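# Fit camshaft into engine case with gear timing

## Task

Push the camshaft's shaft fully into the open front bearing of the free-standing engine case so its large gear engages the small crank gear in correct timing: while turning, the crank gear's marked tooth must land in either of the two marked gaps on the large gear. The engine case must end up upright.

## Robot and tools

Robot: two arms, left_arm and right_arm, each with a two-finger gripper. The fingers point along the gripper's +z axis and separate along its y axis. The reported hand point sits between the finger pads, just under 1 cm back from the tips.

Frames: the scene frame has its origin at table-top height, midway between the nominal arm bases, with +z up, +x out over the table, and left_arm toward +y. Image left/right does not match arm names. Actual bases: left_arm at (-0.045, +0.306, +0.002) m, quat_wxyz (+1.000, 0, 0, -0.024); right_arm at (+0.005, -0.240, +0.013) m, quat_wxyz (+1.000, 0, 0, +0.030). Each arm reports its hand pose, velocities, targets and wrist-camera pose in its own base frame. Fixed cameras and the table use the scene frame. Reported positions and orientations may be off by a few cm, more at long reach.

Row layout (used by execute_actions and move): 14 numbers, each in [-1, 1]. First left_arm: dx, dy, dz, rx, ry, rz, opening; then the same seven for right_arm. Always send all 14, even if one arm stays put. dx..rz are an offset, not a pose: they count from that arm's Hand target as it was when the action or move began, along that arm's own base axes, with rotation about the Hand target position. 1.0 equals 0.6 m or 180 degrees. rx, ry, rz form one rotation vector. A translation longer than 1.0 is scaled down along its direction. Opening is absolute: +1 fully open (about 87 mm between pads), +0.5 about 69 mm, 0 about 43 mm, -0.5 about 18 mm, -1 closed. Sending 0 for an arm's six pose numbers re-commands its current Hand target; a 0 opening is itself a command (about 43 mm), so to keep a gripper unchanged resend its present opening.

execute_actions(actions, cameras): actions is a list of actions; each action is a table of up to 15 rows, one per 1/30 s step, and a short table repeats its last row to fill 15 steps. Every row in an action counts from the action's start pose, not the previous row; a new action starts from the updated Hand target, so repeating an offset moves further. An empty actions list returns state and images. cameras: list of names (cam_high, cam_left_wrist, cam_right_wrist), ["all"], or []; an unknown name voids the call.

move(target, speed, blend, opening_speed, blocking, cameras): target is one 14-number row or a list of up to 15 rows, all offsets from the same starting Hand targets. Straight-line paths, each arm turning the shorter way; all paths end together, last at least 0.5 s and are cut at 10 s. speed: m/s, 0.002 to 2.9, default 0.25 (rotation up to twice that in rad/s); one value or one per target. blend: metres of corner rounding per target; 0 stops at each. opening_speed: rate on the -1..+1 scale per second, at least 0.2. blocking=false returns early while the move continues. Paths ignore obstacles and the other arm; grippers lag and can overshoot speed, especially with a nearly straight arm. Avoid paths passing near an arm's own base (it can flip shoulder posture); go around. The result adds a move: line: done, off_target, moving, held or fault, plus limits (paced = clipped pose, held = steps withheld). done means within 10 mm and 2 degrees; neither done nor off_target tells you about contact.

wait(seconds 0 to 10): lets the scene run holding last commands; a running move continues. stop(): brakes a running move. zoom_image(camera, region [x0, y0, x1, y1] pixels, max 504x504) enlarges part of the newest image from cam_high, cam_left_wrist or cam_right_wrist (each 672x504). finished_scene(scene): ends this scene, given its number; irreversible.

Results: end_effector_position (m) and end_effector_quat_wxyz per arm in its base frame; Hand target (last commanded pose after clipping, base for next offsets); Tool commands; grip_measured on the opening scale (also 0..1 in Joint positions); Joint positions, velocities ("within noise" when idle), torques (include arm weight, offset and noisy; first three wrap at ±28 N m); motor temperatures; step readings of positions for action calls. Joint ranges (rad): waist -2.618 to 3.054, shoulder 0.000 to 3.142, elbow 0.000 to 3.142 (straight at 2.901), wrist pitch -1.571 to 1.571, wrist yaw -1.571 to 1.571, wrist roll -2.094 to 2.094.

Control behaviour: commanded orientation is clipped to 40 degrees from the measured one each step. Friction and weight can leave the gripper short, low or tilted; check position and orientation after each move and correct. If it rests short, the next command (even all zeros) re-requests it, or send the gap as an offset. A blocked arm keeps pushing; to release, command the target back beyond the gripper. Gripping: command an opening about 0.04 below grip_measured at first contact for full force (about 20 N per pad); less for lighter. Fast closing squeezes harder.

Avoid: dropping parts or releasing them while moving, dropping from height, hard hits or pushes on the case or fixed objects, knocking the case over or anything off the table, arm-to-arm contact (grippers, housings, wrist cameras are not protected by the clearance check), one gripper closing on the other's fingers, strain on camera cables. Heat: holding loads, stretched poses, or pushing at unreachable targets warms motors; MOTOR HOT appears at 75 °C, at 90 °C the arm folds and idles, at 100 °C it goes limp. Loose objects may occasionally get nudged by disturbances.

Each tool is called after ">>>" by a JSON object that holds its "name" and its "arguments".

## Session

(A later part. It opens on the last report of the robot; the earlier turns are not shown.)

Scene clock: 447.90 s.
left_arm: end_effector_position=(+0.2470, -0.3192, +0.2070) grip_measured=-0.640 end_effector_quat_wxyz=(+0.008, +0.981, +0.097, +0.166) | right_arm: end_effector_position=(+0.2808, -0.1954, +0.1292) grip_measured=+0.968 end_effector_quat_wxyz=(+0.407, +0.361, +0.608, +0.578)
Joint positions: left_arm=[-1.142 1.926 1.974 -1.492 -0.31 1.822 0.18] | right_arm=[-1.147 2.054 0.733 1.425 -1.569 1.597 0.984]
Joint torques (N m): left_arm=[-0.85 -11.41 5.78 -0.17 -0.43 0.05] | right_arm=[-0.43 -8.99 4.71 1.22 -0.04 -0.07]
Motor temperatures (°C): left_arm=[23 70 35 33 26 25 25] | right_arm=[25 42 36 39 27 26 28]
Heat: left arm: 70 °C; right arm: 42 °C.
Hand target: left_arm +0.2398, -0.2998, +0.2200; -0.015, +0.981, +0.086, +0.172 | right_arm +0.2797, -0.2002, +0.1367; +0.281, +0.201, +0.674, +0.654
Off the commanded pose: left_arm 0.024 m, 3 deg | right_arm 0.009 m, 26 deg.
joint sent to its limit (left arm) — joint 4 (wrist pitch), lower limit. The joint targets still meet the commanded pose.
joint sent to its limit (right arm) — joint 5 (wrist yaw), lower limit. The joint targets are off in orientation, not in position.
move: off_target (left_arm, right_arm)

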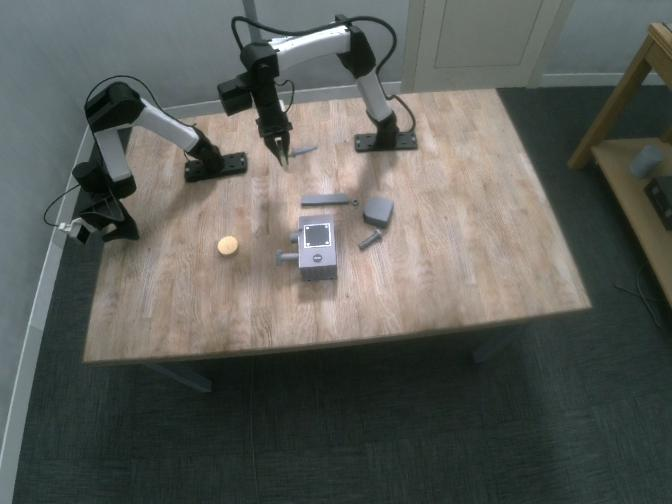

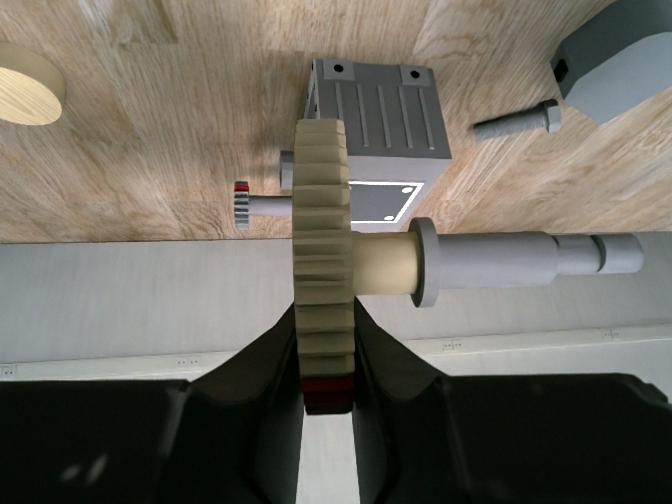

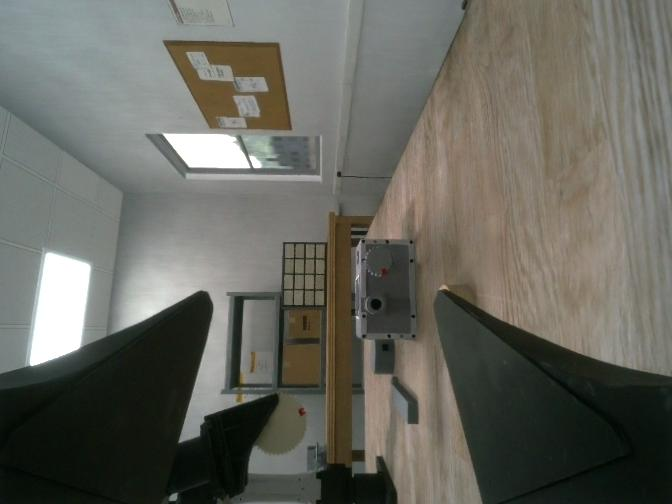

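>>> {"name": "move", "arguments": {"target": [[-0.016,-0.112,-0.18,-0.137,-0.0245,0,-0.72, 0,0,0,0,0,0,1],[-0.016,-0.112,-0.277,-0.137,-0.0245,0,-0.72, 0,0,0,0,0,0,1]], "speed": [0.25,0.12], "blend": [0.03,0], "cameras": ["all"]}}

Scene clock: 475.13 s.
left_arm: end_effector_position=(+0.2329, -0.3661, +0.0602) grip_measured=-0.640 end_effector_quat_wxyz=(+0.200, +0.953, +0.123, +0.191) | right_arm: end_effector_position=(+0.2808, -0.1954, +0.1292) grip_measured=+0.968 end_effector_quat_wxyz=(+0.407, +0.361, +0.608, +0.578)
Joint positions: left_arm=[-1.205 1.803 1.112 -0.382 -0.27 1.749 0.18] | right_arm=[-1.147 2.054 0.733 1.425 -1.569 1.597 0.984]
Joint torques (N m): left_arm=[-0.77 -6.49 6.37 1.39 0 -0.12] | right_arm=[-0.4 -8.99 4.71 1.21 -0.04 -0.08]
Motor temperatures (°C): left_arm=[23 62 35 32 26 25 26] | right_arm=[25 42 36 38 27 26 28]
Heat: left arm: 62 °C; right arm: 42 °C.
Hand target: left_arm +0.2301, -0.3668, +0.0536; +0.198, +0.954, +0.121, +0.187 | right_arm +0.2797, -0.2002, +0.1367; +0.281, +0.201, +0.674, +0.654
Off the commanded pose: left_arm 0.007 m, 1 deg | right_arm 0.009 m, 26 deg.
joint sent to its limit (right arm) — joint 5 (wrist yaw), lower limit. The joint targets are off in orientation, not in position.
move: off_target (right_arm); blend cut to 0.0291 m at target 1

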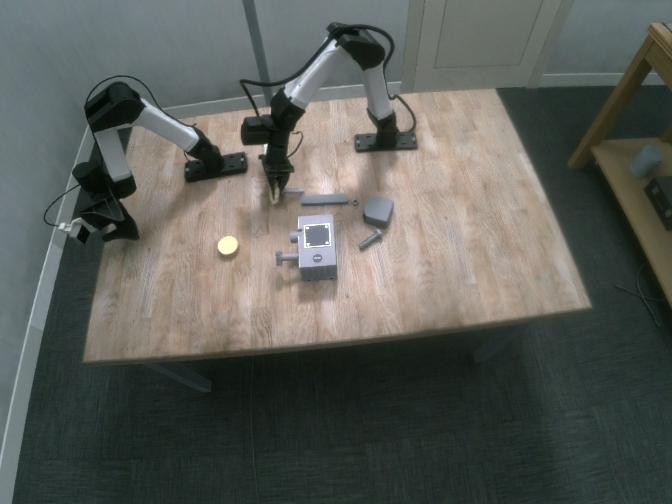

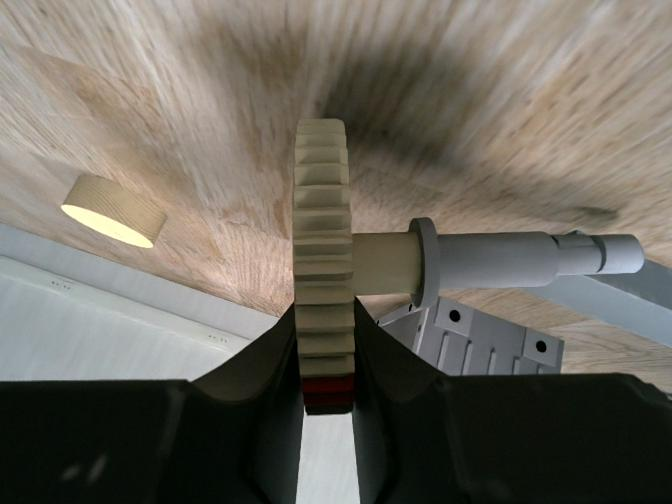

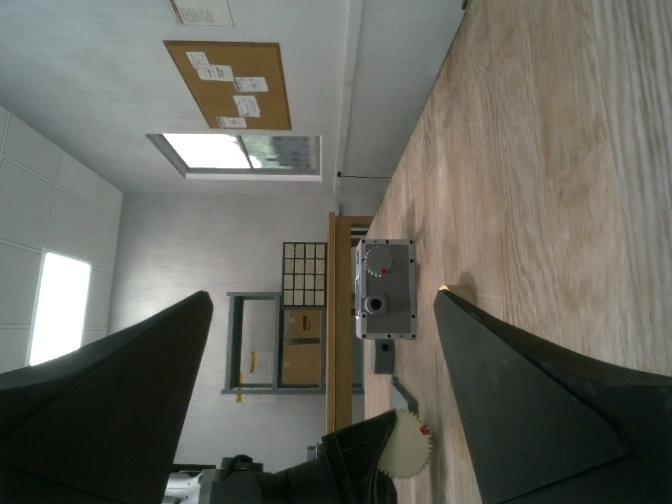

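>>> {"name": "move", "arguments": {"target": [0.01,-0.033,-0.035,0,0,0,-0.72, 0,0,0,0,0,0,1], "speed": 0.08, "cameras": ["all"]}}

Scene clock: 480.63 s.
left_arm: end_effector_position=(+0.2437, -0.3822, +0.0528) grip_measured=-0.641 end_effector_quat_wxyz=(+0.211, +0.946, +0.129, +0.209) | right_arm: end_effector_position=(+0.2808, -0.1954, +0.1292) grip_measured=+0.968 end_effector_quat_wxyz=(+0.407, +0.361, +0.608, +0.578)
Joint positions: left_arm=[-1.206 1.875 1.146 -0.312 -0.303 1.747 0.18] | right_arm=[-1.147 2.054 0.733 1.425 -1.569 1.597 0.984]
Joint torques (N m): left_arm=[-1.02 -4.38 7.79 1.3 0.34 -0.15] | right_arm=[-0.4 -8.98 4.7 1.21 -0.04 -0.08]
Motor temperatures (°C): left_arm=[23 58 35 32 26 25 26] | right_arm=[25 42 36 38 27 26 28]
Heat: left arm: 58 °C; right arm: 42 °C.
Hand target: left_arm +0.2362, -0.3867, +0.0328; +0.198, +0.954, +0.122, +0.187 | right_arm +0.2797, -0.2002, +0.1367; +0.281, +0.201, +0.674, +0.654
Off the commanded pose: left_arm 0.022 m, 3 deg | right_arm 0.009 m, 26 deg.
joint sent to its limit (right arm) — joint 5 (wrist yaw), lower limit. The joint targets are off in orientation, not in position.
move: off_target (left_arm, right_arm)

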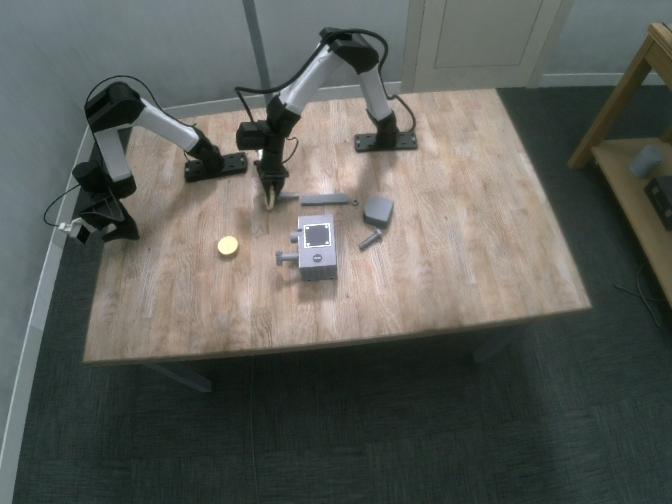

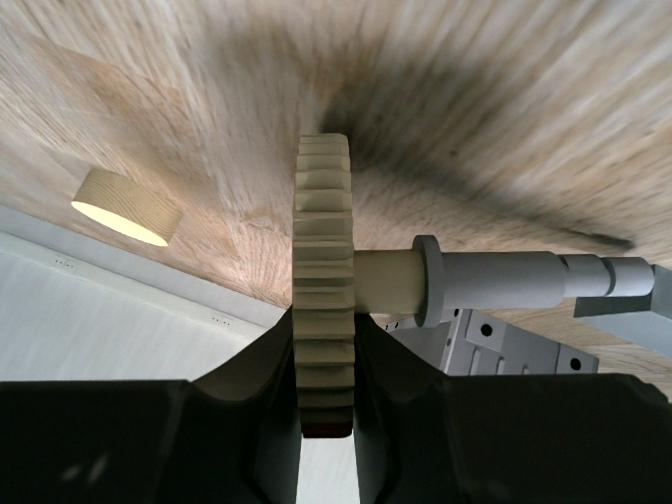

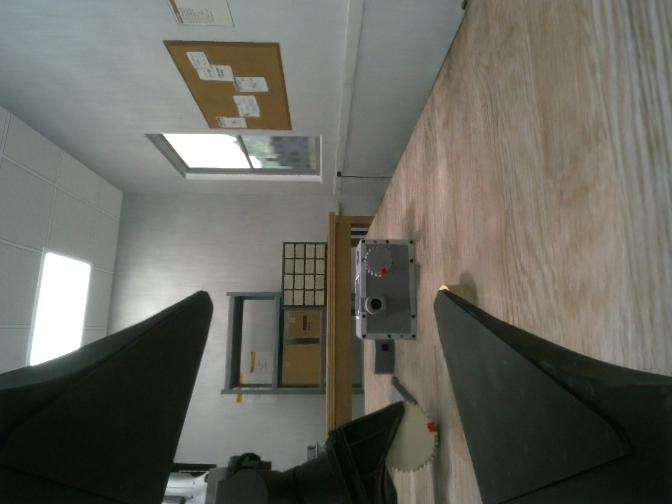

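>>> {"name": "move", "arguments": {"target": [0.008,0.004,0.022,0,0,0,-0.72, 0,0,0,0,0,0,1], "speed": 0.06}}

>>> {"name": "move", "arguments": {"target": [0,0,0,0,0,0,0.2, 0,0,0,0,0,0,1], "opening_speed": 0.3, "cameras": ["all"]}}

Scene clock: 491.60 s.
left_arm: end_effector_position=(+0.2442, -0.3825, +0.0534) grip_measured=-0.641 end_effector_quat_wxyz=(+0.210, +0.947, +0.130, +0.205) | right_arm: end_effector_position=(+0.2808, -0.1954, +0.1292) grip_measured=+0.968 end_effector_quat_wxyz=(+0.407, +0.361, +0.608, +0.578)
Joint positions: left_arm=[-1.202 1.875 1.154 -0.322 -0.293 1.747 0.18] | right_arm=[-1.147 2.054 0.733 1.425 -1.569 1.597 0.984]
Joint torques (N m): left_arm=[0.02 -6.34 9.32 0.93 0.31 -0.02] | right_arm=[-0.4 -8.99 4.71 1.23 -0.04 -0.08]
Motor temperatures (°C): left_arm=[23 53 35 32 26 25 26] | right_arm=[25 42 36 38 27 26 28]
Heat: left arm: 53 °C; right arm: 42 °C.
Hand target: left_arm +0.2410, -0.3843, +0.0459; +0.198, +0.954, +0.121, +0.187 | right_arm +0.2797, -0.2002, +0.1367; +0.281, +0.201, +0.674, +0.654
Off the commanded pose: left_arm 0.008 m, 3 deg | right_arm 0.009 m, 26 deg.
joint sent to its limit (right arm) — joint 5 (wrist yaw), lower limit. The joint targets are off in orientation, not in position.
move: off_target (left_arm, right_arm)

Scene clock: 494.87 s.
left_arm: end_effector_position=(+0.2426, -0.3848, +0.0540) grip_measured=+0.200 end_effector_quat_wxyz=(+0.212, +0.948, +0.127, +0.198) | right_arm: end_effector_position=(+0.2808, -0.1954, +0.1292) grip_measured=+0.968 end_effector_quat_wxyz=(+0.407, +0.361, +0.608, +0.578)
Joint positions: left_arm=[-1.202 1.875 1.162 -0.33 -0.278 1.748 0.6] | right_arm=[-1.147 2.054 0.733 1.425 -1.569 1.597 0.984]
Joint torques (N m): left_arm=[0.06 -6.3 8.69 1.02 0.15 -0.03] | right_arm=[-0.42 -8.98 4.71 1.22 -0.04 -0.07]
Heat: left arm: 52 °C; right arm: 42 °C.
Hand target: left_arm +0.2410, -0.3843, +0.0460; +0.198, +0.954, +0.121, +0.187 | right_arm +0.2797, -0.2002, +0.1367; +0.281, +0.201, +0.674, +0.654
Off the commanded pose: left_arm 0.008 m, 2 deg | right_arm 0.009 m, 26 deg.
joint sent to its limit (right arm) — joint 5 (wrist yaw), lower limit. The joint targets are off in orientation, not in position.
move: off_target (right_arm)

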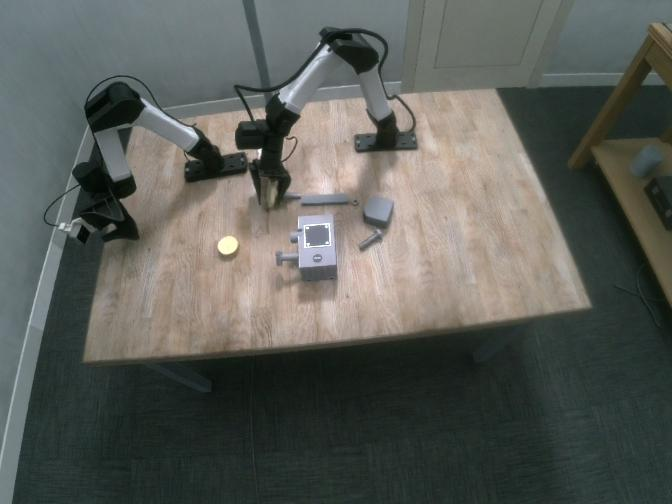

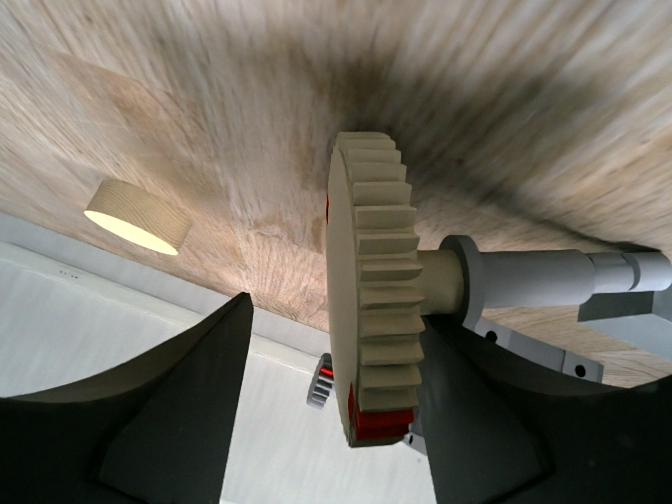

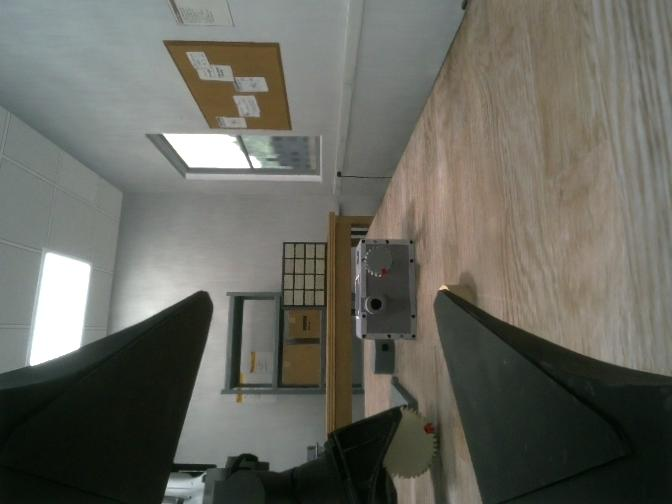

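>>> {"name": "move", "arguments": {"target": [[-0.068,0.055,0.145,0,0,0,0.2, 0,0,0,0,0,0,1],[-0.068,0.3,0.3,0.0685,0.012,0.45,0.2, 0,0,0,0,0,0,1]], "speed": [0.12,0.3], "cameras": ["all"]}}

Scene clock: 509.13 s.
left_arm: end_effector_position=(+0.2061, -0.2243, +0.2201) grip_measured=+0.200 end_effector_quat_wxyz=(+0.131, +0.704, +0.662, +0.220) | right_arm: end_effector_position=(+0.2808, -0.1954, +0.1292) grip_measured=+0.968 end_effector_quat_wxyz=(+0.407, +0.361, +0.608, +0.578)
Joint positions: left_arm=[-1.171 1.714 1.738 -1.492 -0.509 0.488 0.6] | right_arm=[-1.147 2.054 0.733 1.425 -1.569 1.597 0.984]
Joint torques (N m): left_arm=[0.28 -8.39 5.52 -0.11 -0.39 -0.21] | right_arm=[-0.4 -8.98 4.7 1.21 -0.04 -0.07]
Heat: left arm: 49 °C; right arm: 42 °C.
Hand target: left_arm +0.2002, -0.2044, +0.2260; -0.068, +0.665, +0.695, +0.265 | right_arm +0.2797, -0.2002, +0.1367; +0.281, +0.201, +0.674, +0.654
Off the commanded pose: left_arm 0.022 m, 24 deg | right_arm 0.009 m, 26 deg.
joint sent to its limit (left arm) — joint 4 (wrist pitch), lower limit. The joint targets are off in orientation, not in position.
joint sent to its limit (right arm) — joint 5 (wrist yaw), lower limit. The joint targets are off in orientation, not in position.
move: off_target (left_arm, right_arm)

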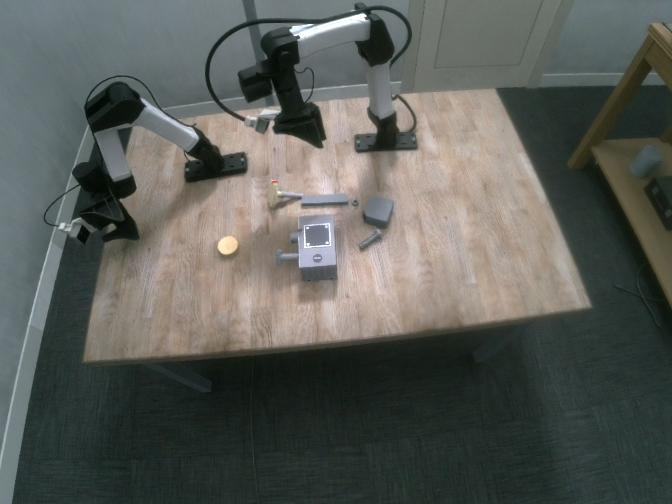

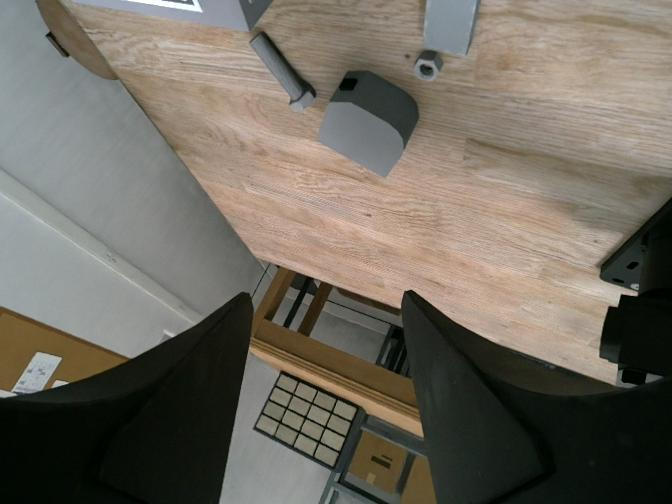

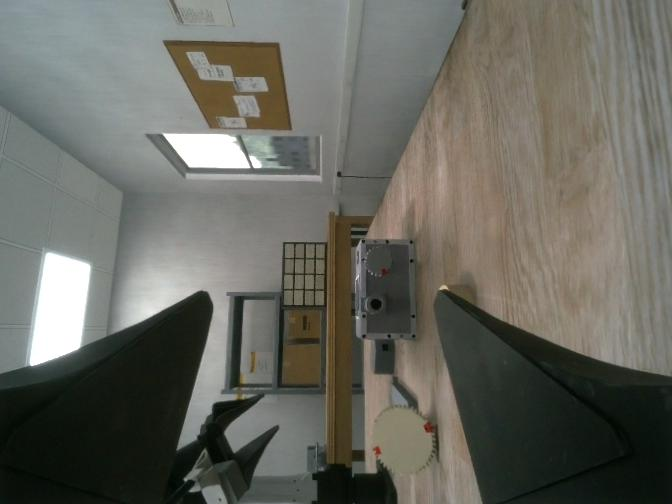

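>>> {"name": "zoom_image", "arguments": {"camera": "cam_right_wrist", "region": [340, 220, 470, 490]}}

>>> {"name": "zoom_image", "arguments": {"camera": "cam_high", "region": [250, 165, 350, 265]}}

Scaled by 1.867 from the camera's 672x504 image, which has a finer 960x720 frame.

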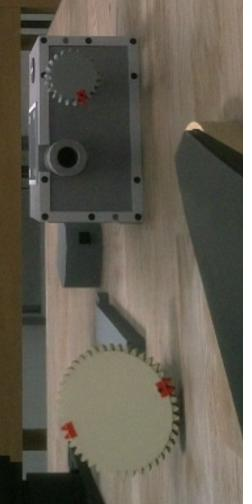

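Scaled by 5.040 from the camera's 672x504 image, which has a finer 960x720 frame.

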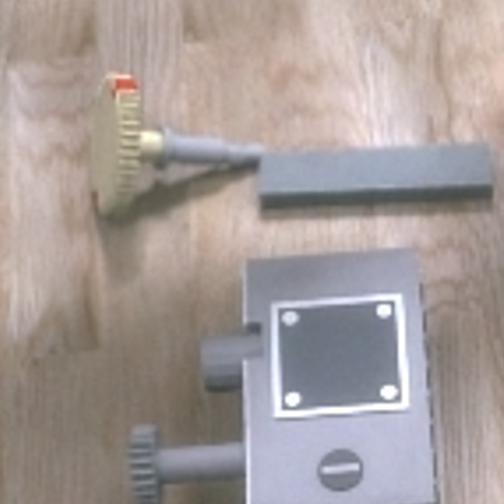

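>>> {"name": "move", "arguments": {"target": [[0.166,0.474,0.03,-0.366,-0.241,0.376,1, -0.033,0.3,0.205,-0.24,0.08,0.07,1],[0.166,0.474,0.03,-0.366,-0.241,0.376,1, -0.17,0.558,0.03,-0.479,0.165,0.138,1]], "blend": [0.03,0], "cameras": ["all"]}}

Scene clock: 539.90 s.
left_arm: end_effector_position=(+0.2951, +0.0799, +0.2396) grip_measured=+0.998 end_effector_quat_wxyz=(+0.375, +0.002, +0.927, +0.006) | right_arm: end_effector_position=(+0.1787, +0.1333, +0.1555) grip_measured=+0.968 end_effector_quat_wxyz=(+0.215, -0.035, +0.707, +0.673)
Joint positions: left_arm=[0.366 1.228 1.341 -0.948 0.241 0.277 0.999] | right_arm=[-0.264 1.398 0.129 1.444 -1.575 1.388 0.984]
Joint torques (N m): left_arm=[0.31 -2.3 9.16 1.81 0.39 -0.16] | right_arm=[0.84 -1.7 3.29 1.26 0.08 -0.19]
Motor temperatures (°C): left_arm=[23 44 36 31 26 25 25] | right_arm=[25 41 36 38 27 26 28]
Heat: left arm: 44 °C; right arm: 41 °C.
Hand target: left_arm +0.2998, +0.0801, +0.2440; +0.382, +0.000, +0.924, +0.000 | right_arm +0.1777, +0.1346, +0.1547; +0.148, -0.036, +0.905, +0.397
Off the commanded pose: left_arm 0.006 m, 1 deg | right_arm 0.002 m, 89 deg; orientation clipped.
joint sent to its limit (right arm) — joint 5 (wrist yaw), lower limit. The joint targets are off in orientation, not in position.
move: off_target (right_arm); limits=paced

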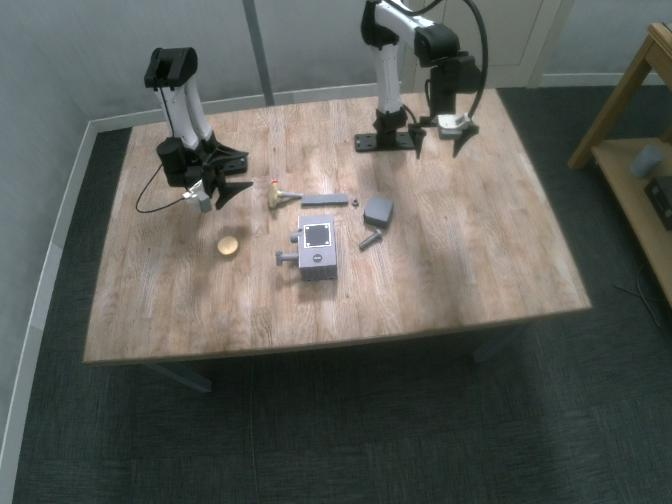

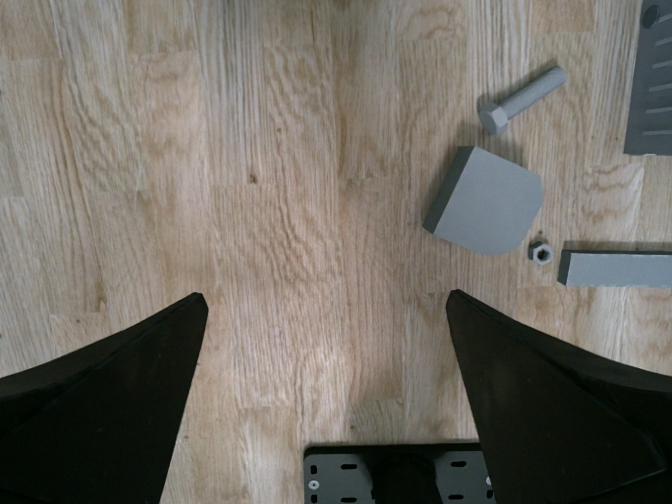

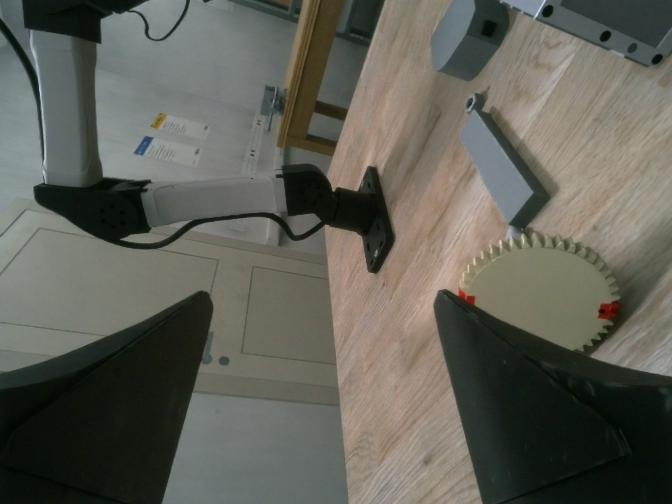

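>>> {"name": "move", "arguments": {"target": [0,0,0,0,0,0,1, 0.12,-0.225,0.21,-0.233,-0.138,-0.122,1], "cameras": ["cam_right_wrist"]}}

Scene clock: 550.33 s.
left_arm: end_effector_position=(+0.2951, +0.0799, +0.2396) grip_measured=+0.998 end_effector_quat_wxyz=(+0.375, +0.002, +0.927, +0.006) | right_arm: end_effector_position=(+0.2483, +0.0020, +0.2732) grip_measured=+0.968 end_effector_quat_wxyz=(+0.573, -0.122, +0.698, +0.413)
Joint positions: left_arm=[0.366 1.228 1.341 -0.948 0.241 0.277 0.999] | right_arm=[-0.776 1.143 0.511 1.444 -1.575 1.264 0.984]
Joint torques (N m): left_arm=[0.31 -2.3 9.16 1.81 0.39 -0.16] | right_arm=[-0.49 -1.94 6.71 0.81 0.43 -0.19]
Heat: left arm: 42 °C; right arm: 39 °C.
Hand target: left_arm +0.2998, +0.0801, +0.2440; +0.382, +0.000, +0.924, +0.000 | right_arm +0.2497, -0.0005, +0.2806; +0.461, -0.042, +0.874, +0.147
Off the commanded pose: left_arm 0.006 m, 1 deg | right_arm 0.008 m, 61 deg; orientation clipped.
joint sent to its limit (right arm) — joint 5 (wrist yaw), lower limit. The joint targets are off in orientation, not in position.
move: off_target (right_arm); limits=paced
Images, in order (width x height): cam_right_wrist 672x504.

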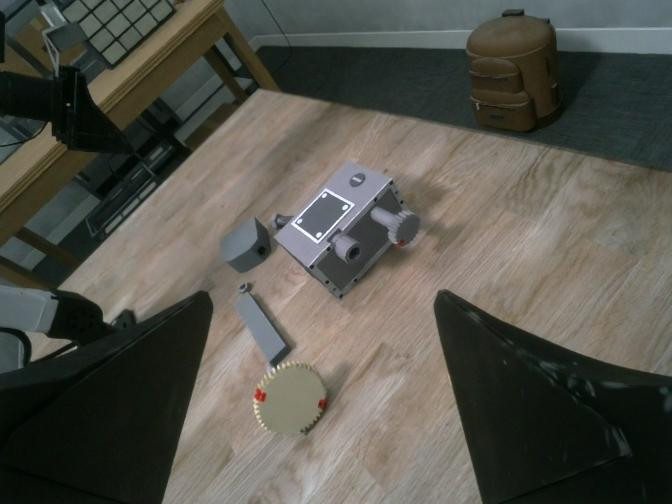

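>>> {"name": "move", "arguments": {"target": [0,0,0,0,0,0,1, 0.183,-0.083,-0.05,-0.048,-0.189,-0.087,1]}}

Scene clock: 557.83 s.
left_arm: end_effector_position=(+0.2951, +0.0799, +0.2396) grip_measured=+0.998 end_effector_quat_wxyz=(+0.375, +0.002, +0.927, +0.006) | right_arm: end_effector_position=(+0.3546, -0.0495, +0.2338) grip_measured=+0.968 end_effector_quat_wxyz=(+0.696, +0.005, +0.718, +0.007)
Joint positions: left_arm=[0.366 1.228 1.341 -0.948 0.241 0.277 0.999] | right_arm=[-0.273 0.944 0.53 0.381 -0.276 0.008 0.984]
Joint torques (N m): left_arm=[0.31 -2.28 9.16 1.82 0.39 -0.16] | right_arm=[0.83 -1.11 8.62 1.78 0.1 -0.11]
Heat: left arm: 40 °C; right arm: 38 °C.
Hand target: left_arm +0.2998, +0.0801, +0.2440; +0.382, +0.000, +0.924, +0.000 | right_arm +0.3595, -0.0502, +0.2507; +0.707, +0.000, +0.707, +0.000
Off the commanded pose: left_arm 0.006 m, 1 deg | right_arm 0.018 m, 2 deg.
move: off_target (right_arm)

>>> {"name": "move", "arguments": {"target": [[0,0,0,0,0,0,1, -0.233,0.217,0,-0.007,0.28,0.008,1],[0,0,0,0,0,0,1, -0.3025,0.3085,-0.17,-0.0148,0.472,0.016,1]], "blend": [0.03,0], "cameras": ["all"]}}

Scene clock: 571.30 s.
left_arm: end_effector_position=(+0.2951, +0.0799, +0.2396) grip_measured=+0.998 end_effector_quat_wxyz=(+0.375, +0.002, +0.927, +0.006) | right_arm: end_effector_position=(+0.1839, +0.1349, +0.1511) grip_measured=+0.968 end_effector_quat_wxyz=(+0.055, -0.030, +0.998, +0.004)
Joint positions: left_arm=[0.366 1.228 1.341 -0.948 0.241 0.277 0.999] | right_arm=[0.582 1.452 1.324 -1.345 0.051 0.519 0.984]
Joint torques (N m): left_arm=[0.31 -2.3 9.16 1.81 0.39 -0.16] | right_arm=[0.87 -4.33 4.05 0.33 0.04 0]
Motor temperatures (°C): left_arm=[23 39 39 35 26 25 25] | right_arm=[25 36 37 38 27 26 28]
Heat: left arm: 39 °C; right arm: 38 °C.
Hand target: left_arm +0.2998, +0.0801, +0.2440; +0.382, +0.000, +0.924, +0.000 | right_arm +0.1780, +0.1349, +0.1488; +0.043, -0.031, +0.999, +0.001
Off the commanded pose: left_arm 0.006 m, 1 deg | right_arm 0.006 m, 1 deg.
move: done

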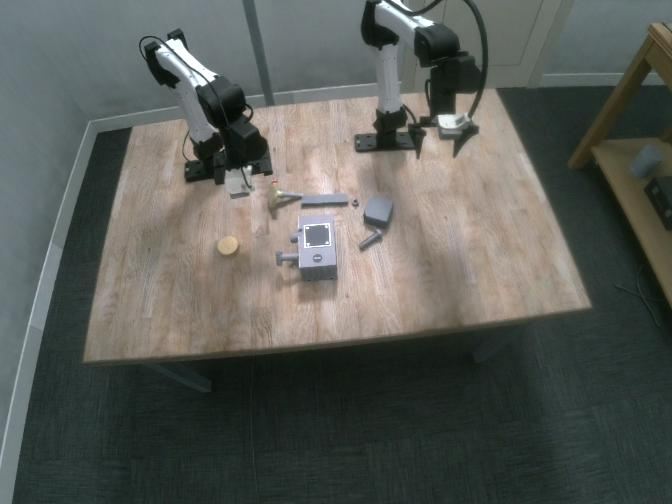

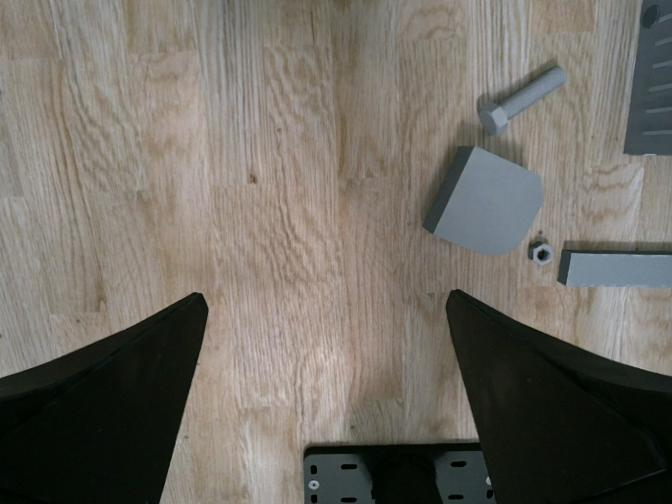

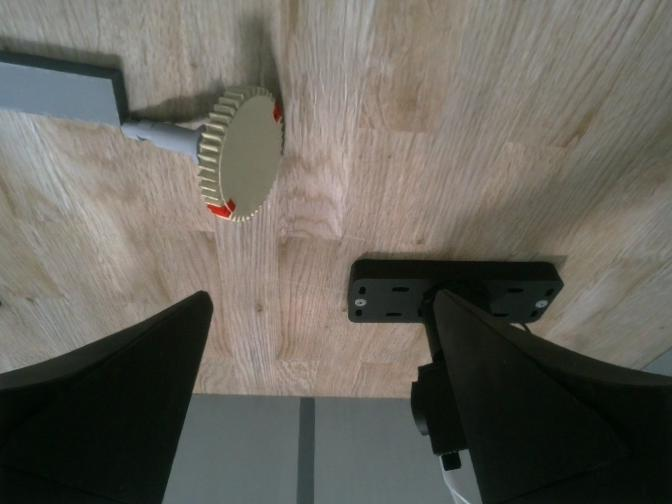

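>>> {"name": "move", "arguments": {"target": [0,0,0,0,0,0,1, -0.03,0.087,-0.09,0,0,-0.061,1], "speed": 0.12, "cameras": ["cam_right_wrist"]}}

Scene clock: 584.43 s.
left_arm: end_effector_position=(+0.2951, +0.0799, +0.2396) grip_measured=+0.998 end_effector_quat_wxyz=(+0.375, +0.002, +0.927, +0.006) | right_arm: end_effector_position=(+0.1587, +0.1861, +0.0989) grip_measured=+0.968 end_effector_quat_wxyz=(+0.038, +0.064, +0.997, +0.000)
Joint positions: left_arm=[0.366 1.228 1.341 -0.948 0.241 0.277 0.999] | right_arm=[0.773 1.517 1.173 -1.176 0.057 0.899 0.984]
Joint torques (N m): left_arm=[0.32 -2.3 9.16 1.81 0.39 -0.16] | right_arm=[0.81 -4.51 3.92 0.51 0.26 0.02]
Heat: left arm: 39 °C; right arm: 37 °C.
Hand target: left_arm +0.2998, +0.0801, +0.2440; +0.382, +0.000, +0.924, +0.000 | right_arm +0.1600, +0.1871, +0.0947; +0.043, +0.065, +0.997, -0.003
Off the commanded pose: left_arm 0.006 m, 1 deg | right_arm 0.004 m, 1 deg.
move: done
Images, in order (width x height): cam_right_wrist 672x504.

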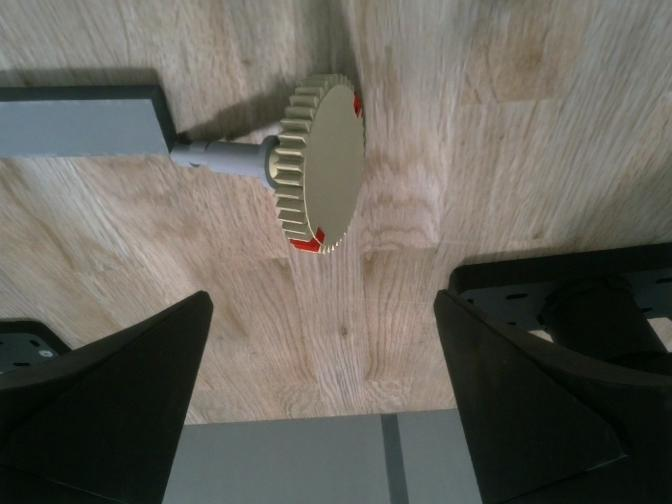

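>>> {"name": "move", "arguments": {"target": [0,0,0,0,0,0,1, 0,0.005,-0.065,0,0,0,1], "speed": 0.1, "cameras": ["cam_right_wrist"]}}

Scene clock: 594.47 s.
left_arm: end_effector_position=(+0.2951, +0.0799, +0.2396) grip_measured=+0.998 end_effector_quat_wxyz=(+0.375, +0.002, +0.927, +0.006) | right_arm: end_effector_position=(+0.1595, +0.1889, +0.0599) grip_measured=+0.968 end_effector_quat_wxyz=(+0.038, +0.065, +0.997, -0.001)
Joint positions: left_arm=[0.366 1.228 1.341 -0.948 0.241 0.277 0.999] | right_arm=[0.778 1.555 1.052 -1.018 0.058 0.908 0.984]
Joint torques (N m): left_arm=[0.32 -2.3 9.14 1.81 0.39 -0.16] | right_arm=[1.01 -4.66 3.82 0.47 0.25 0.02]
Heat: left arm: 40 °C; right arm: 36 °C.
Hand target: left_arm +0.2998, +0.0801, +0.2440; +0.382, +0.000, +0.924, +0.000 | right_arm +0.1600, +0.1900, +0.0557; +0.043, +0.065, +0.997, -0.003
Off the commanded pose: left_arm 0.006 m, 1 deg | right_arm 0.004 m, 1 deg.
move: done
Images, in order (width x height): cam_right_wrist 672x504.

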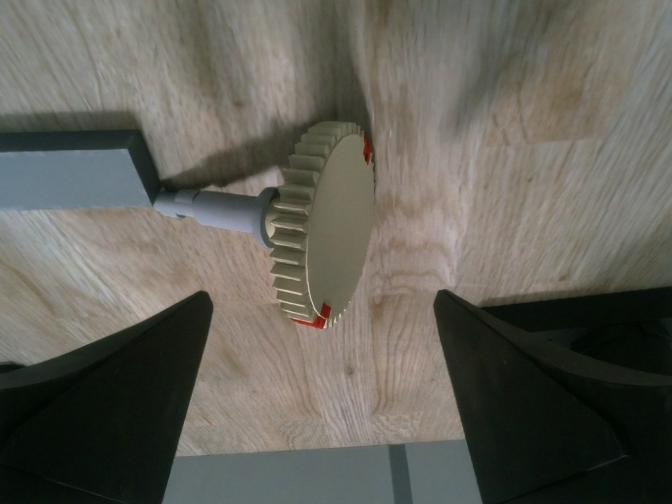

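>>> {"name": "move", "arguments": {"target": [0,0,0,0,0,0,1, -0.018,0.003,-0.055,0,0,0,1], "speed": 0.08, "cameras": ["cam_right_wrist"]}}

Scene clock: 600.93 s.
left_arm: end_effector_position=(+0.2951, +0.0799, +0.2396) grip_measured=+0.998 end_effector_quat_wxyz=(+0.375, +0.002, +0.927, +0.006) | right_arm: end_effector_position=(+0.1486, +0.1916, +0.0268) grip_measured=+0.968 end_effector_quat_wxyz=(+0.038, +0.064, +0.997, +0.000)
Joint positions: left_arm=[0.366 1.228 1.341 -0.948 0.241 0.277 0.999] | right_arm=[0.815 1.577 0.935 -0.881 0.059 0.942 0.984]
Joint torques (N m): left_arm=[0.31 -2.29 9.16 1.81 0.39 -0.16] | right_arm=[0.83 -4.55 3.66 0.47 0.26 0.02]
Heat: left arm: 40 °C; right arm: 36 °C.
Hand target: left_arm +0.2998, +0.0801, +0.2440; +0.382, +0.000, +0.924, +0.000 | right_arm +0.1492, +0.1920, +0.0227; +0.043, +0.065, +0.997, -0.003
Off the commanded pose: left_arm 0.006 m, 1 deg | right_arm 0.004 m, 1 deg.
move: done
Images, in order (width x height): cam_right_wrist 672x504.

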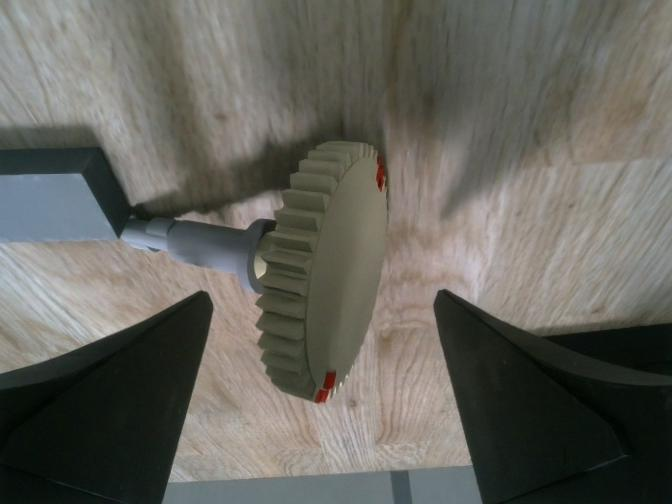

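>>> {"name": "move", "arguments": {"target": [0,0,0,0,0,0,1, -0.01,0.0,-0.015,0,0,-0.02,1], "speed": 0.08, "cameras": ["cam_right_wrist"]}}

Scene clock: 607.03 s.
left_arm: end_effector_position=(+0.2951, +0.0799, +0.2396) grip_measured=+0.998 end_effector_quat_wxyz=(+0.375, +0.002, +0.927, +0.006) | right_arm: end_effector_position=(+0.1427, +0.1916, +0.0172) grip_measured=+0.968 end_effector_quat_wxyz=(+0.037, +0.096, +0.995, -0.003)
Joint positions: left_arm=[0.366 1.228 1.341 -0.948 0.241 0.277 0.999] | right_arm=[0.828 1.577 0.893 -0.847 0.063 1.019 0.984]
Joint torques (N m): left_arm=[0.31 -2.29 9.14 1.81 0.39 -0.16] | right_arm=[0.91 -4.72 3.56 0.46 0.26 0.03]
Heat: left arm: 40 °C; right arm: 36 °C.
Hand target: left_arm +0.2998, +0.0801, +0.2440; +0.382, +0.000, +0.924, +0.000 | right_arm +0.1431, +0.1919, +0.0136; +0.043, +0.096, +0.994, -0.004
Off the commanded pose: left_arm 0.006 m, 1 deg | right_arm 0.004 m, 1 deg.
move: done
Images, in order (width x height): cam_right_wrist 672x504.

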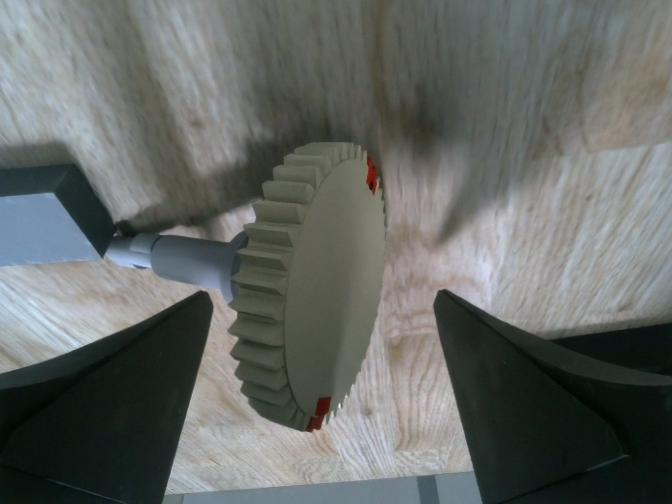

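>>> {"name": "move", "arguments": {"target": [0,0,0,0,0,0,1, -0.004,0.0,0.016,0,0,0.033,1], "speed": 0.08, "cameras": ["cam_right_wrist"]}}

Scene clock: 618.33 s.
left_arm: end_effector_position=(+0.2951, +0.0799, +0.2396) grip_measured=+0.998 end_effector_quat_wxyz=(+0.375, +0.002, +0.927, +0.006) | right_arm: end_effector_position=(+0.1391, +0.1896, +0.0173) grip_measured=+0.968 end_effector_quat_wxyz=(+0.036, +0.051, +0.998, -0.006)
Joint positions: left_arm=[0.366 1.228 1.341 -0.948 0.241 0.277 0.999] | right_arm=[0.842 1.577 0.893 -0.851 0.063 0.943 0.984]
Joint torques (N m): left_arm=[0.31 -2.3 9.16 1.81 0.39 -0.16] | right_arm=[0.88 -6.24 5.48 0.2 0.22 -0.1]
Heat: left arm: 40 °C; right arm: 35 °C.
Hand target: left_arm +0.2998, +0.0801, +0.2440; +0.382, +0.000, +0.924, +0.000 | right_arm +0.1408, +0.1919, +0.0232; +0.043, +0.044, +0.998, -0.002
Off the commanded pose: left_arm 0.006 m, 1 deg | right_arm 0.007 m, 1 deg.
move: done
Images, in order (width x height): cam_right_wrist 672x504.

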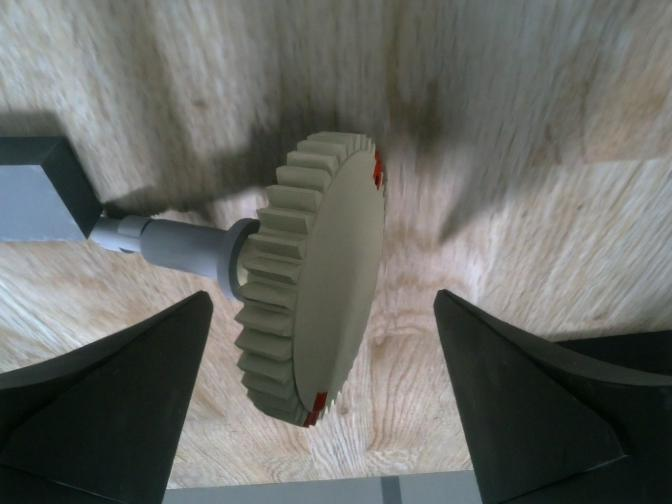

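>>> {"name": "move", "arguments": {"target": [0,0,0,0,0,0,1, -0.005,0.0,0.016,0,0,0.0,1], "speed": 0.08, "cameras": ["cam_right_wrist"]}}

Scene clock: 623.13 s.
left_arm: end_effector_position=(+0.2951, +0.0799, +0.2396) grip_measured=+0.998 end_effector_quat_wxyz=(+0.375, +0.002, +0.927, +0.006) | right_arm: end_effector_position=(+0.1330, +0.1860, +0.0229) grip_measured=+0.968 end_effector_quat_wxyz=(+0.030, +0.046, +0.998, -0.012)
Joint positions: left_arm=[0.366 1.228 1.341 -0.948 0.241 0.277 0.999] | right_arm=[0.851 1.56 0.9 -0.892 0.063 0.942 0.984]
Joint torques (N m): left_arm=[0.31 -2.29 9.16 1.81 0.39 -0.16] | right_arm=[0.88 -6.71 6.37 0.16 0.21 -0.02]
Heat: left arm: 41 °C; right arm: 36 °C.
Hand target: left_arm +0.2998, +0.0801, +0.2440; +0.382, +0.000, +0.924, +0.000 | right_arm +0.1378, +0.1920, +0.0329; +0.043, +0.044, +0.998, -0.002
Off the commanded pose: left_arm 0.006 m, 1 deg | right_arm 0.013 m, 2 deg.
move: off_target (right_arm)
Images, in order (width x height): cam_right_wrist 672x504.

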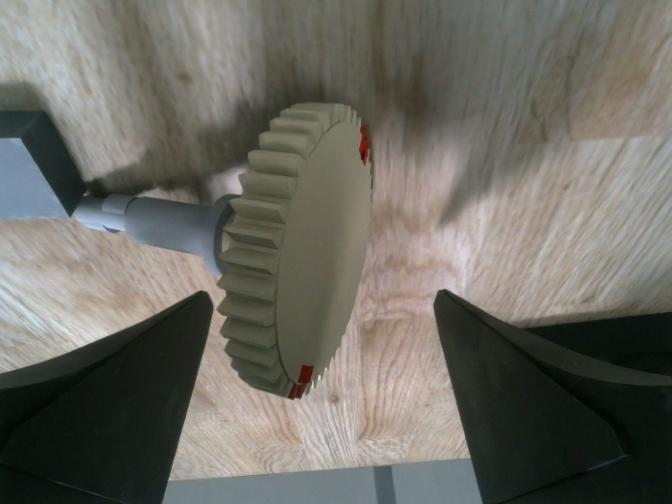

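>>> {"name": "move", "arguments": {"target": [0,0,0,0,0,0,1, 0.003,0.022,-0.003,0,0,0.0,1], "speed": 0.08, "cameras": ["cam_right_wrist"]}}

Scene clock: 630.50 s.
left_arm: end_effector_position=(+0.2951, +0.0799, +0.2396) grip_measured=+0.998 end_effector_quat_wxyz=(+0.375, +0.002, +0.927, +0.006) | right_arm: end_effector_position=(+0.1348, +0.1991, +0.0268) grip_measured=+0.968 end_effector_quat_wxyz=(+0.035, +0.043, +0.998, -0.005)
Joint positions: left_arm=[0.366 1.228 1.341 -0.948 0.241 0.277 0.999] | right_arm=[0.879 1.58 0.937 -0.894 0.063 0.965 0.984]
Joint torques (N m): left_arm=[0.31 -2.3 9.16 1.81 0.39 -0.16] | right_arm=[0.85 -4.46 6.48 0.24 0.23 0]
Heat: left arm: 41 °C; right arm: 36 °C.
Hand target: left_arm +0.2998, +0.0801, +0.2440; +0.382, +0.000, +0.924, +0.000 | right_arm +0.1396, +0.2052, +0.0311; +0.043, +0.044, +0.998, -0.002
Off the commanded pose: left_arm 0.006 m, 1 deg | right_arm 0.009 m, 1 deg.
move: done
Images, in order (width x height): cam_right_wrist 672x504.

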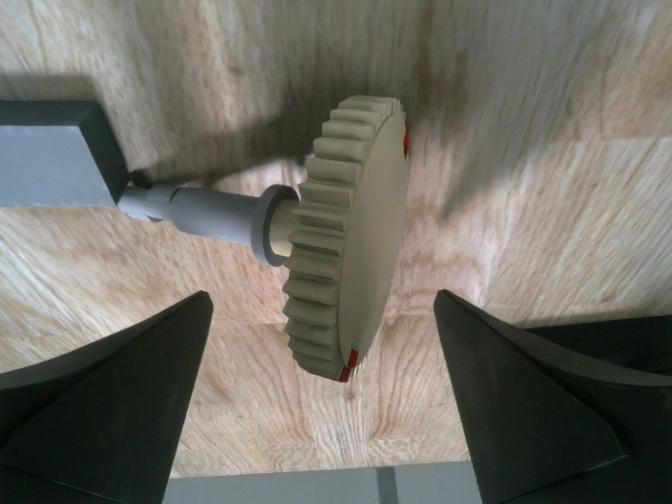

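>>> {"name": "move", "arguments": {"target": [0,0,0,0,0,0,1, 0,0,0,0,0,0.0,-0.5], "opening_speed": 0.4, "cameras": ["cam_right_wrist"]}}

>>> {"name": "move", "arguments": {"target": [0,0,0,0,0,0,1, 0,0,0,0,0,0.0,-0.75], "opening_speed": 0.2, "cameras": ["cam_right_wrist"]}}

Scene clock: 641.10 s.
left_arm: end_effector_position=(+0.2951, +0.0799, +0.2396) grip_measured=+0.998 end_effector_quat_wxyz=(+0.375, +0.002, +0.927, +0.006) | right_arm: end_effector_position=(+0.1341, +0.1980, +0.0269) grip_measured=-0.499 end_effector_quat_wxyz=(+0.034, +0.044, +0.998, -0.008)
Joint positions: left_arm=[0.366 1.228 1.341 -0.948 0.241 0.277 0.999] | right_arm=[0.879 1.58 0.937 -0.9 0.063 0.966 0.25]
Joint torques (N m): left_arm=[0.31 -2.29 9.16 1.81 0.39 -0.16] | right_arm=[0.84 -4.48 6.52 0.29 0.23 0.02]
Motor temperatures (°C): left_arm=[23 34 41 37 26 25 25] | right_arm=[25 35 36 34 27 26 28]
Heat: left arm: 41 °C; right arm: 36 °C.
Hand target: left_arm +0.2998, +0.0801, +0.2440; +0.382, +0.000, +0.924, +0.000 | right_arm +0.1396, +0.2051, +0.0311; +0.043, +0.044, +0.998, -0.002
Off the commanded pose: left_arm 0.006 m, 1 deg | right_arm 0.010 m, 1 deg.
move: done
Images, in order (width x height): cam_right_wrist 672x504.

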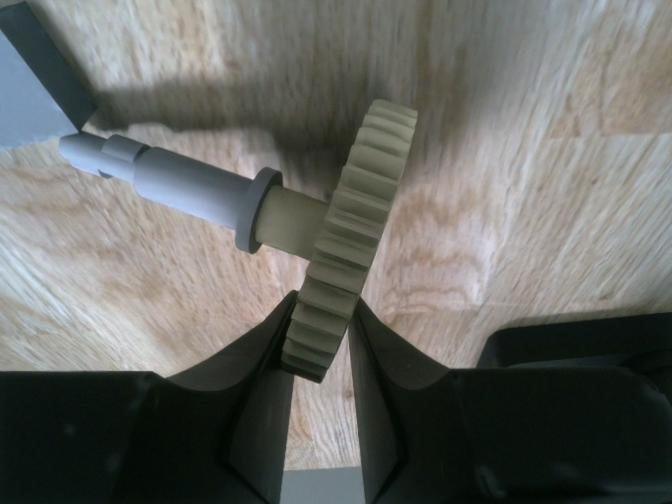

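Scene clock: 642.57 s.
left_arm: end_effector_position=(+0.2951, +0.0799, +0.2396) grip_measured=+0.998 end_effector_quat_wxyz=(+0.375, +0.002, +0.927, +0.006) | right_arm: end_effector_position=(+0.1320, +0.1938, +0.0271) grip_measured=-0.603 end_effector_quat_wxyz=(+0.031, +0.044, +0.998, -0.017)
Joint positions: left_arm=[0.366 1.228 1.341 -0.948 0.241 0.277 0.999] | right_arm=[0.879 1.58 0.937 -0.918 0.07 0.966 0.199]
Joint torques (N m): left_arm=[0.32 -2.3 9.16 1.81 0.39 -0.16] | right_arm=[0.81 -4.52 6.49 0.4 0.16 0.02]
Heat: left arm: 41 °C; right arm: 36 °C.
Hand target: left_arm +0.2998, +0.0801, +0.2440; +0.382, +0.000, +0.924, +0.000 | right_arm +0.1396, +0.2051, +0.0311; +0.043, +0.044, +0.998, -0.002
Off the commanded pose: left_arm 0.006 m, 1 deg | right_arm 0.014 m, 2 deg.
move: off_target (right_arm)
Images, in order (width x height): cam_right_wrist 672x504.

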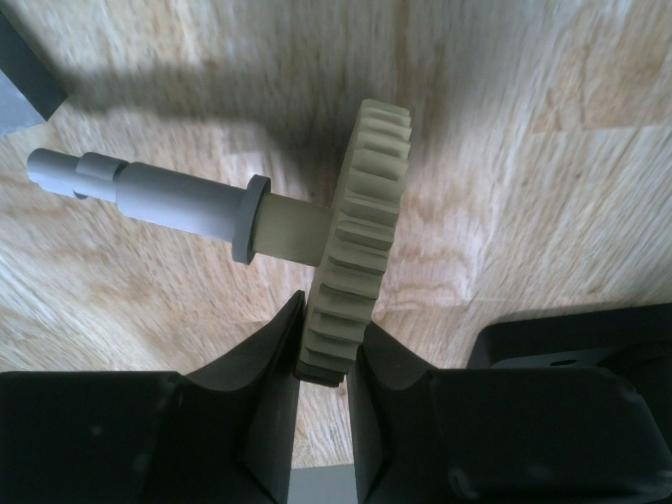

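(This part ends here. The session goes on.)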